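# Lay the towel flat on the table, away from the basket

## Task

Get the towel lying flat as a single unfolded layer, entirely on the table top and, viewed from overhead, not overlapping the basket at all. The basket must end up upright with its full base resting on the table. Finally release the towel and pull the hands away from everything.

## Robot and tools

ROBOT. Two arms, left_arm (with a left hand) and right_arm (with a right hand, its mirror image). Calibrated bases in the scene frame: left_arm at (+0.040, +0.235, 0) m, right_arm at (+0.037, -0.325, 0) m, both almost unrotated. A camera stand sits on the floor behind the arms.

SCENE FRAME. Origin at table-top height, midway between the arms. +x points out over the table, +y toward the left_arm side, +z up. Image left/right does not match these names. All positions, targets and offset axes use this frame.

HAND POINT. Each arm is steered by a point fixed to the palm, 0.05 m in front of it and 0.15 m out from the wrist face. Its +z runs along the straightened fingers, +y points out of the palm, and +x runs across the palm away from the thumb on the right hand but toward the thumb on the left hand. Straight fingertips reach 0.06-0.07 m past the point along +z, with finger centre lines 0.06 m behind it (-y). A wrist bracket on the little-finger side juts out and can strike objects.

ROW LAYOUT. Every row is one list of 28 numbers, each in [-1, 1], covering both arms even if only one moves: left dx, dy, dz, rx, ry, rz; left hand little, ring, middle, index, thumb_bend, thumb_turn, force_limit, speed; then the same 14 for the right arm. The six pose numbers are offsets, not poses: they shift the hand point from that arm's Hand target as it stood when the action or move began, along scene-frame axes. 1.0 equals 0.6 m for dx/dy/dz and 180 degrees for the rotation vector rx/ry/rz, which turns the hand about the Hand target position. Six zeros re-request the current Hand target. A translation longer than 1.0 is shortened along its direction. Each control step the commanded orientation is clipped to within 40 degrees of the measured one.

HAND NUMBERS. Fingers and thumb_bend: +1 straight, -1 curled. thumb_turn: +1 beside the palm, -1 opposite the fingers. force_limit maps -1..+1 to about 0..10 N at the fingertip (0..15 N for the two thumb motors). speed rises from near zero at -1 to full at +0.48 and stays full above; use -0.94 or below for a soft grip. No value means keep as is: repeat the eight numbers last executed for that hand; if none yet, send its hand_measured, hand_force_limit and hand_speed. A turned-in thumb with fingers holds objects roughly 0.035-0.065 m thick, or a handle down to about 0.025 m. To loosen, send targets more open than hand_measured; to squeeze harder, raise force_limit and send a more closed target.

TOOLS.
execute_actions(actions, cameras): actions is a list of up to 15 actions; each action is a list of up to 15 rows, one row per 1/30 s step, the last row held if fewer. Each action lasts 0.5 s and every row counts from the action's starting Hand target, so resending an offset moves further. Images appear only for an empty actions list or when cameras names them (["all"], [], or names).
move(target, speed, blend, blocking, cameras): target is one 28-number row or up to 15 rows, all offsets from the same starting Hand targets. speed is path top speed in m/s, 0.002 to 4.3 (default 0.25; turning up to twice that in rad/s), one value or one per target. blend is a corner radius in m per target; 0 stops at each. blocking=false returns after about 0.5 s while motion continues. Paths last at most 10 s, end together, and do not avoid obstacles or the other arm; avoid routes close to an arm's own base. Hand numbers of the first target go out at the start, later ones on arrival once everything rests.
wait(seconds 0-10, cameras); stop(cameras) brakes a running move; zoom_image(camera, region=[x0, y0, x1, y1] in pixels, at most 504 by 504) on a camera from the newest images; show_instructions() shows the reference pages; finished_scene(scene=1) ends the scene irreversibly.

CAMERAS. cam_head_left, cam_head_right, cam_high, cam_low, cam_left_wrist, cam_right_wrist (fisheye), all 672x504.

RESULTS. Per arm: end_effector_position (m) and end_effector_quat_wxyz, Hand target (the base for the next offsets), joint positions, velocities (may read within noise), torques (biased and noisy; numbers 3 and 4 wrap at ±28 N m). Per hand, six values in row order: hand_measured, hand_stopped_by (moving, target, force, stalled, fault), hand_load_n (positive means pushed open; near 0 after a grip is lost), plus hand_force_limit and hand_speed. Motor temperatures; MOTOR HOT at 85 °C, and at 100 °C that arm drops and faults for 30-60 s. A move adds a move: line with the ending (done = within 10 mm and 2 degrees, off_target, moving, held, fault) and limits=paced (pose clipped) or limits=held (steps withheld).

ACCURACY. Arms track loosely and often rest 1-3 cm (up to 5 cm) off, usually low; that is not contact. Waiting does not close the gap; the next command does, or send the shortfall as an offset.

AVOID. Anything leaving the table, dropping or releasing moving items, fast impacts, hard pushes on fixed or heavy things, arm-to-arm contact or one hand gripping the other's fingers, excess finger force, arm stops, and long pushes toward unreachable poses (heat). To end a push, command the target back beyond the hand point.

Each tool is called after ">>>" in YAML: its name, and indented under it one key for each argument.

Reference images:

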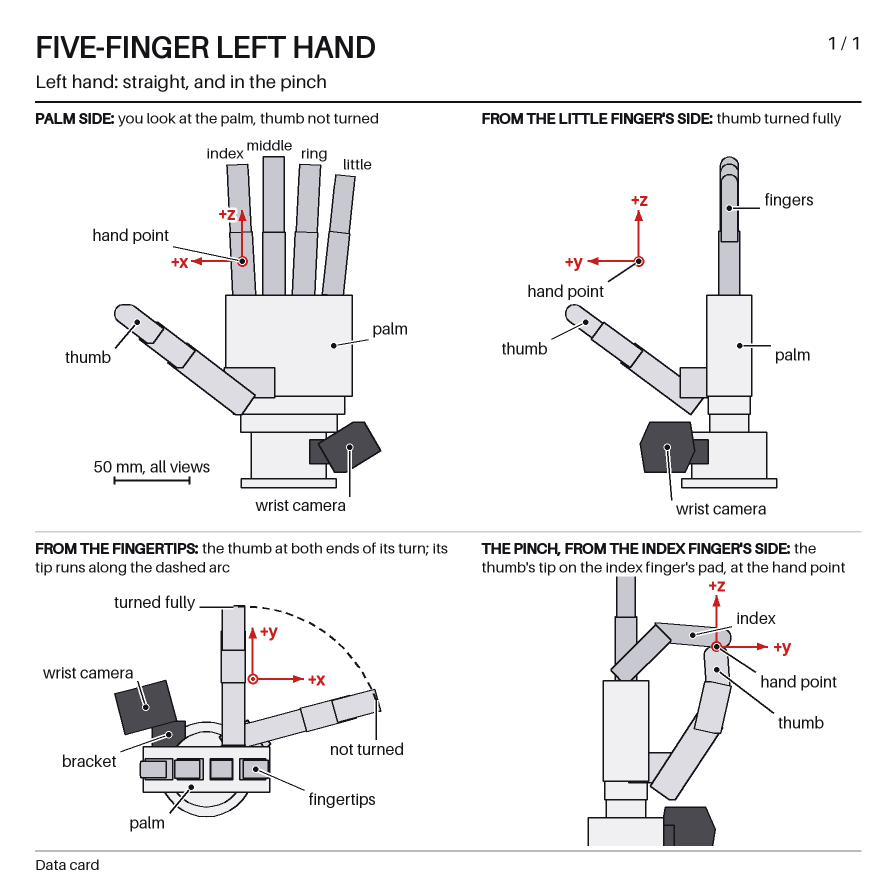

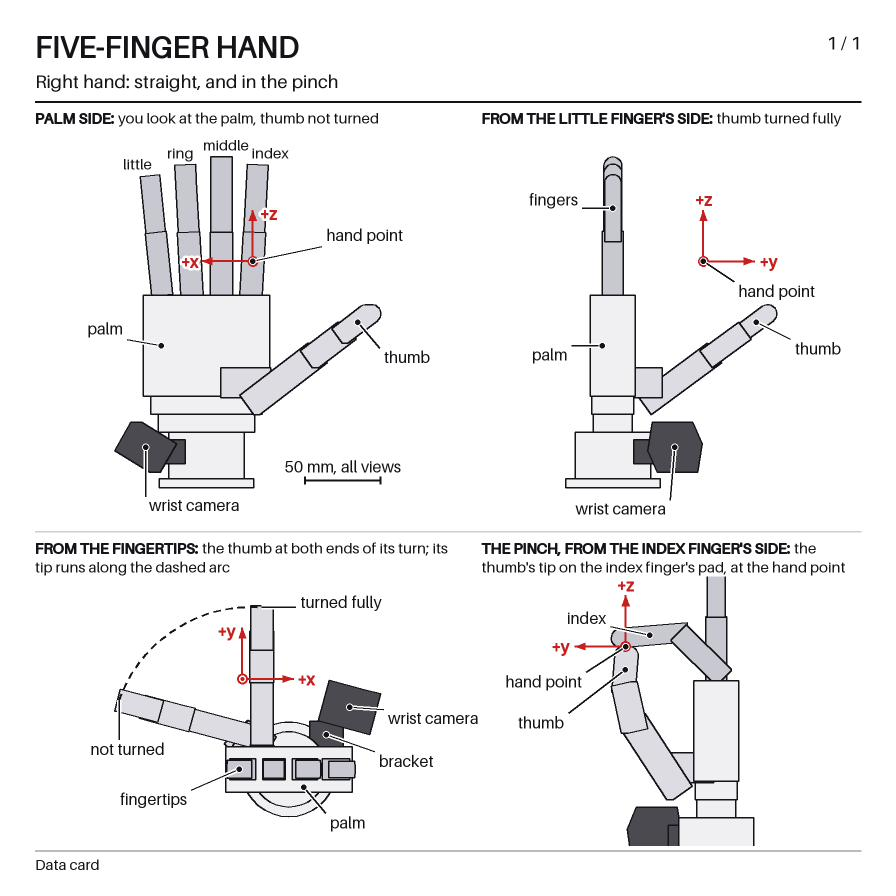

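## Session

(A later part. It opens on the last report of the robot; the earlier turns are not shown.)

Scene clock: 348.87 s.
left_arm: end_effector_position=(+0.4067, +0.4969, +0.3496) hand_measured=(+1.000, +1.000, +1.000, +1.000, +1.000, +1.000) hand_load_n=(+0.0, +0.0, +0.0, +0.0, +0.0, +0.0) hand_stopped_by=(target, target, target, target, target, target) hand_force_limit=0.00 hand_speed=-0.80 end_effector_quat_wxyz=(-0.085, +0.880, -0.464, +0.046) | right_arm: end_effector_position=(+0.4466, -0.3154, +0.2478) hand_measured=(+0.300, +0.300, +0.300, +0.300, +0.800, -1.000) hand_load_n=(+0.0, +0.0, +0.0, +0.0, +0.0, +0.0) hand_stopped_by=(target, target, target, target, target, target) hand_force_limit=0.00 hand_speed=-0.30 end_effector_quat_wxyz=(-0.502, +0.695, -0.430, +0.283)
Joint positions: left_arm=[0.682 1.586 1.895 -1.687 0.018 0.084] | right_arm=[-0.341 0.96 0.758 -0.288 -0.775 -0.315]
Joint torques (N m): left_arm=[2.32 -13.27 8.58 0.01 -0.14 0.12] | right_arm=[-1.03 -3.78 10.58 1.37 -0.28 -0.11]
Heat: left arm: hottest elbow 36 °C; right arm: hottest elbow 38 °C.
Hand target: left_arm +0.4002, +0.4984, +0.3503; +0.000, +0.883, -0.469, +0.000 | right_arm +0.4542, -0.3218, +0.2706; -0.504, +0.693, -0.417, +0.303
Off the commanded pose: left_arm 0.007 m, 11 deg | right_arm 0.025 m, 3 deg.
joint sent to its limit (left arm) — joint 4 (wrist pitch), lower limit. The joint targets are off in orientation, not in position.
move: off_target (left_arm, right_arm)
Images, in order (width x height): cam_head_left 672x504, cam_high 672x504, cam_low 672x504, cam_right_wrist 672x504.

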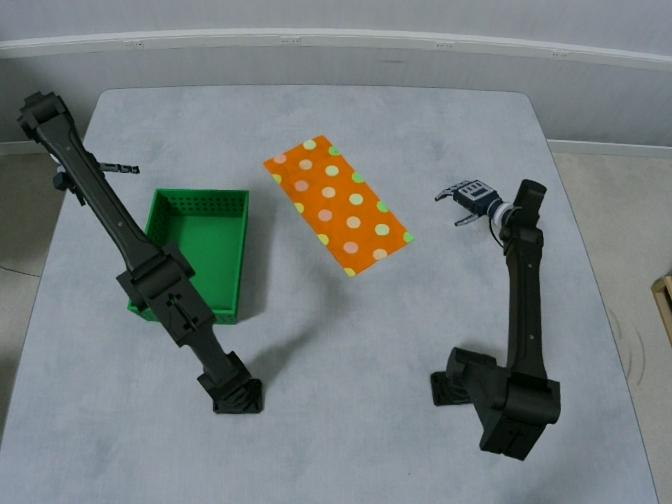

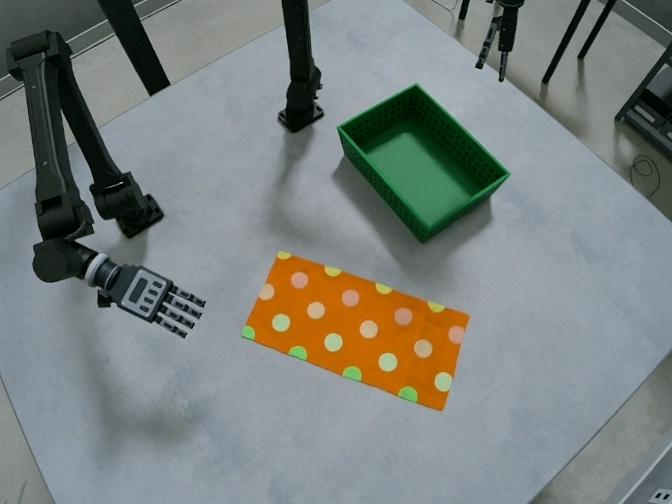

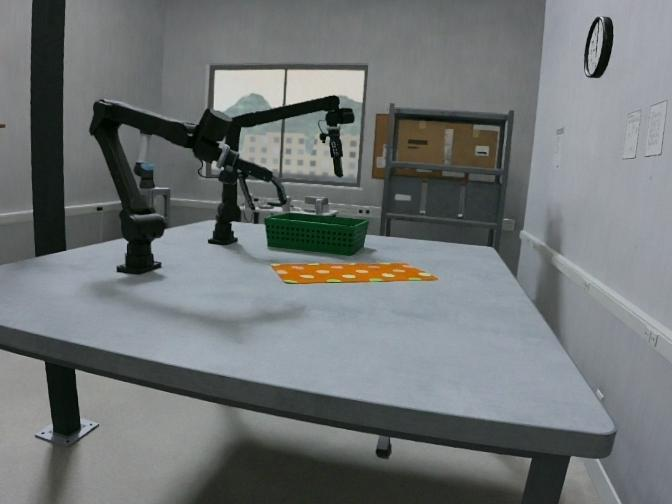

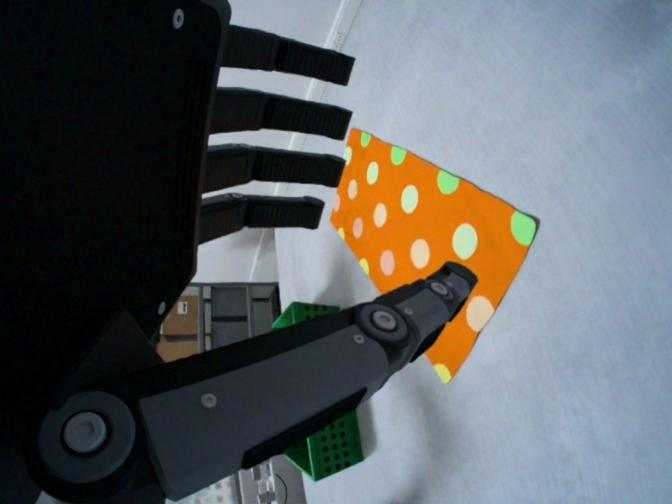

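>>> move:
  target:
    - [0,0,0,0,0,0,1,1,1,1,1,1,0,-0.8,-0.02,-0.15,0.02,0,0,0,0.3,0.3,0.3,0.3,0.8,-1,0,-0.3]
  speed: 0.25
  cameras: ["cam_low", "cam_head_left", "cam_head_right", "cam_right_wrist"]

>>> zoom_image:
  camera: "cam_right_wrist"
  region: [330, 130, 530, 330]

>>> zoom_image:
  camera: "cam_head_right"
  region: [270, 130, 450, 290]

>>> zoom_image:
  camera: "cam_low"
  region: [260, 250, 350, 295]

Scene clock: 351.73 s.
left_arm: end_effector_position=(+0.4067, +0.4969, +0.3496) hand_measured=(+1.000, +1.000, +1.000, +1.000, +1.000, +1.000) hand_load_n=(+0.0, +0.0, +0.0, +0.0, +0.0, +0.0) hand_stopped_by=(target, target, target, target, target, target) hand_force_limit=0.00 hand_speed=-0.80 end_effector_quat_wxyz=(-0.085, +0.880, -0.464, +0.046) | right_arm: end_effector_position=(+0.4307, -0.4022, +0.2593) hand_measured=(+0.300, +0.300, +0.300, +0.300, +0.800, -1.000) hand_load_n=(+0.0, +0.0, +0.0, +0.0, +0.0, +0.0) hand_stopped_by=(target, target, target, target, target, target) hand_force_limit=0.00 hand_speed=-0.30 end_effector_quat_wxyz=(-0.506, +0.691, -0.432, +0.284)
Joint positions: left_arm=[0.682 1.586 1.895 -1.687 0.018 0.084] | right_arm=[-0.616 1.045 0.865 -0.481 -1.009 -0.534]
Joint torques (N m): left_arm=[1.96 -13.1 8.49 -0.06 -0.14 0.08] | right_arm=[-0.67 -3.55 11.52 1.16 -0.42 -0.11]
Heat: left arm: hottest elbow 36 °C; right arm: hottest elbow 39 °C.
Hand target: left_arm +0.4002, +0.4984, +0.3503; +0.000, +0.883, -0.469, +0.000 | right_arm +0.4421, -0.4118, +0.2825; -0.504, +0.693, -0.417, +0.303
Off the commanded pose: left_arm 0.007 m, 11 deg | right_arm 0.028 m, 3 deg.
joint sent to its limit (left arm) — joint 4 (wrist pitch), lower limit. The joint targets are off in orientation, not in position.
move: off_target (left_arm, right_arm)
Images, in order (width x height): cam_head_left 672x504, cam_head_right 672x504, cam_low 672x504, cam_right_wrist 672x504.

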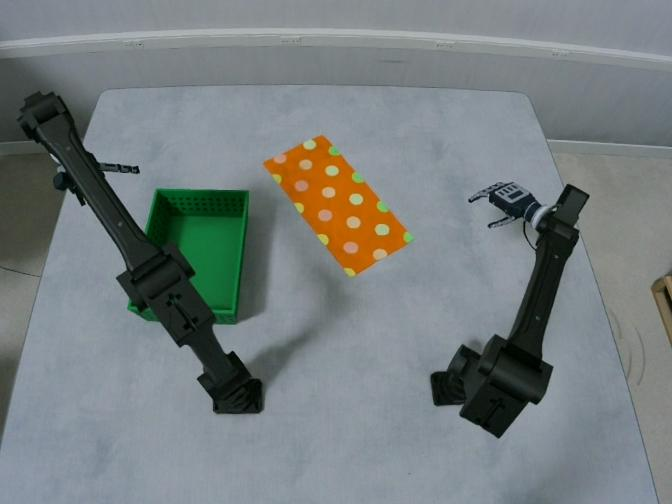

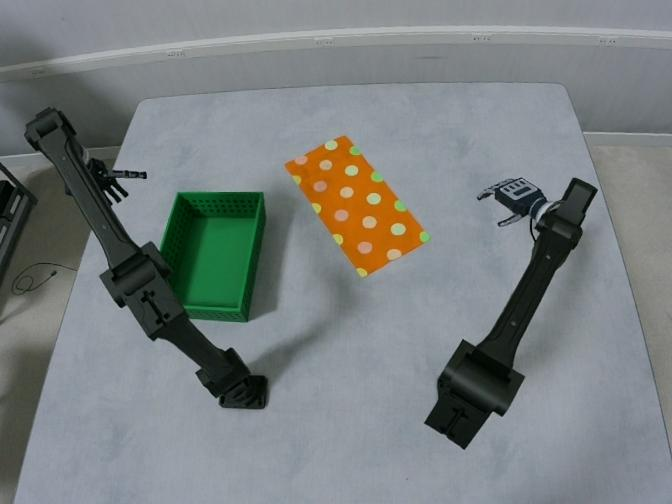

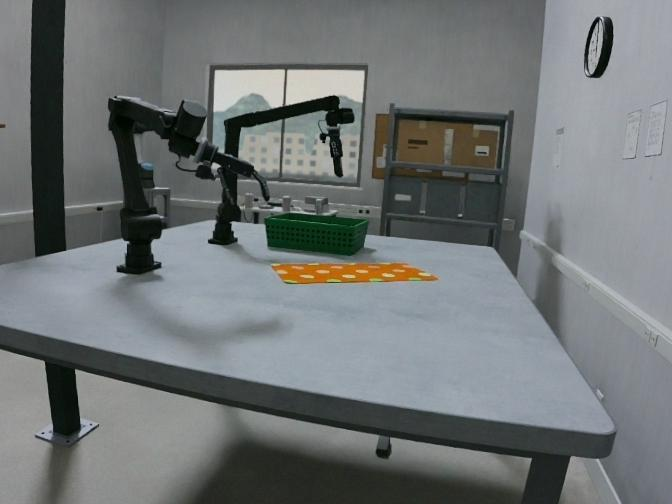

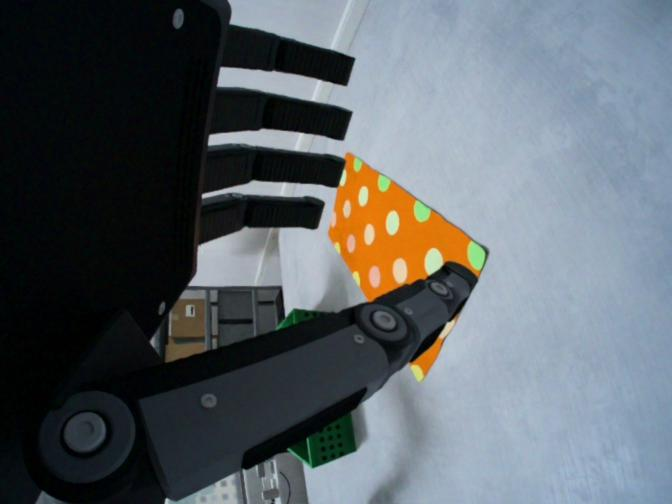

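Scaled by 2.520 from the camera's 672x504 image, which has a finer 960x720 frame.

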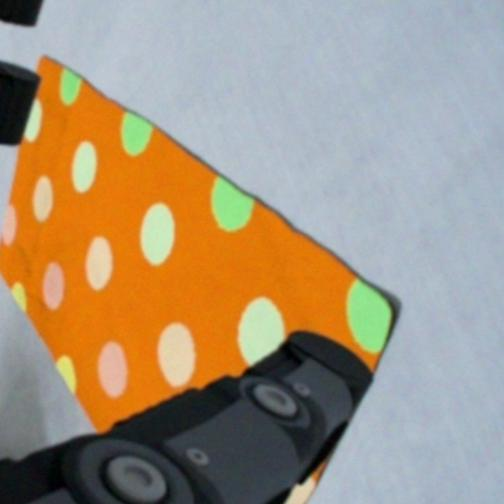

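Scaled by 2.800 from the camera's 672x504 image, which has a finer 960x720 frame.

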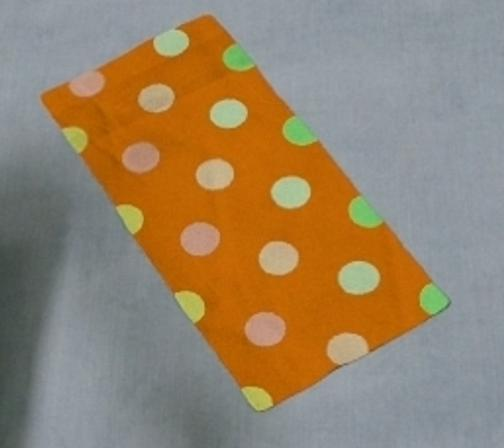

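Scaled by 5.600 from the camera's 672x504 image, which has a finer 960x720 frame.

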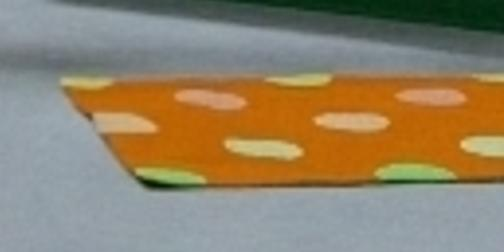

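>>> move:
  target:
    - [0,0,0,0,0,0,1,1,1,1,1,1,0,-0.8,0,0.0,-0.08,0,0,0,1,1,1,1,1,1,0,0.2]
  speed: 0.2
  cameras: ["cam_right_wrist"]

>>> zoom_image:
  camera: "cam_right_wrist"
  region: [380, 200, 520, 400]

Scene clock: 354.57 s.
left_arm: end_effector_position=(+0.4067, +0.4969, +0.3496) hand_measured=(+1.000, +1.000, +1.000, +1.000, +1.000, +1.000) hand_load_n=(+0.0, +0.0, +0.0, +0.0, +0.0, +0.0) hand_stopped_by=(target, target, target, target, target, target) hand_force_limit=0.00 hand_speed=-0.80 end_effector_quat_wxyz=(-0.085, +0.880, -0.464, +0.046) | right_arm: end_effector_position=(+0.4383, -0.4077, +0.2317) hand_measured=(+1.000, +1.000, +1.000, +1.000, +1.000, +1.000) hand_load_n=(+0.0, +0.0, +0.0, +0.0, +0.0, +0.0) hand_stopped_by=(target, target, target, target, target, target) hand_force_limit=0.00 hand_speed=0.20 end_effector_quat_wxyz=(-0.505, +0.692, -0.424, +0.294)
Joint positions: left_arm=[0.682 1.586 1.895 -1.687 0.018 0.084] | right_arm=[-0.616 1.082 0.81 -0.368 -1.009 -0.54]
Joint torques (N m): left_arm=[1.79 -13.27 8.47 -0.12 -0.13 0.11] | right_arm=[-0.62 -4.07 7.77 2.11 -0.38 -0.06]
Heat: left arm: hottest elbow 36 °C; right arm: hottest elbow 40 °C.
Hand target: left_arm +0.4002, +0.4984, +0.3503; +0.000, +0.883, -0.469, +0.000 | right_arm +0.4421, -0.4119, +0.2345; -0.504, +0.693, -0.417, +0.303
Off the commanded pose: left_arm 0.007 m, 11 deg | right_arm 0.006 m, 1 deg.
joint sent to its limit (left arm) — joint 4 (wrist pitch), lower limit. The joint targets are off in orientation, not in position.
move: off_target (left_arm)
Images, in order (width x height): cam_right_wrist 672x504.

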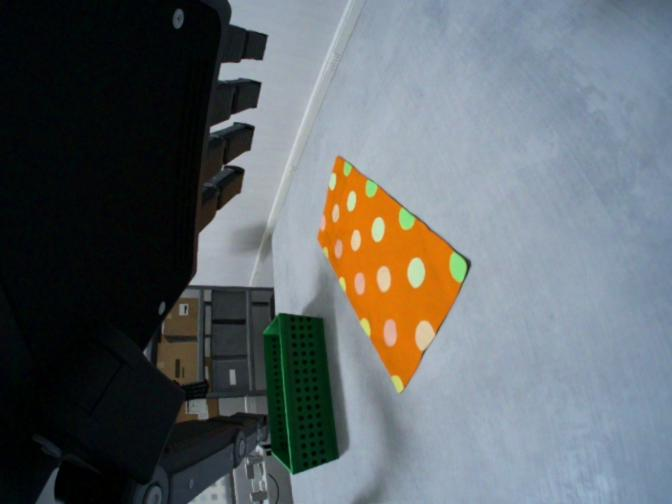

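Scaled by 2.520 from the camera's 672x504 image, which has a finer 960x720 frame.

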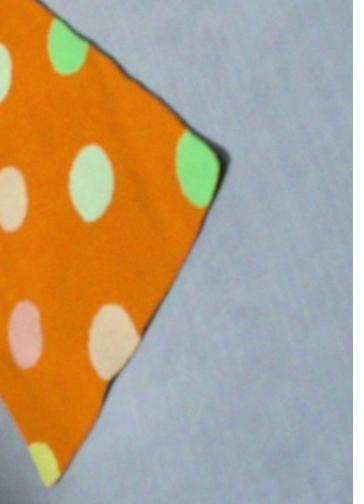

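>>> finished_scene:

The scene is finished: the task was done.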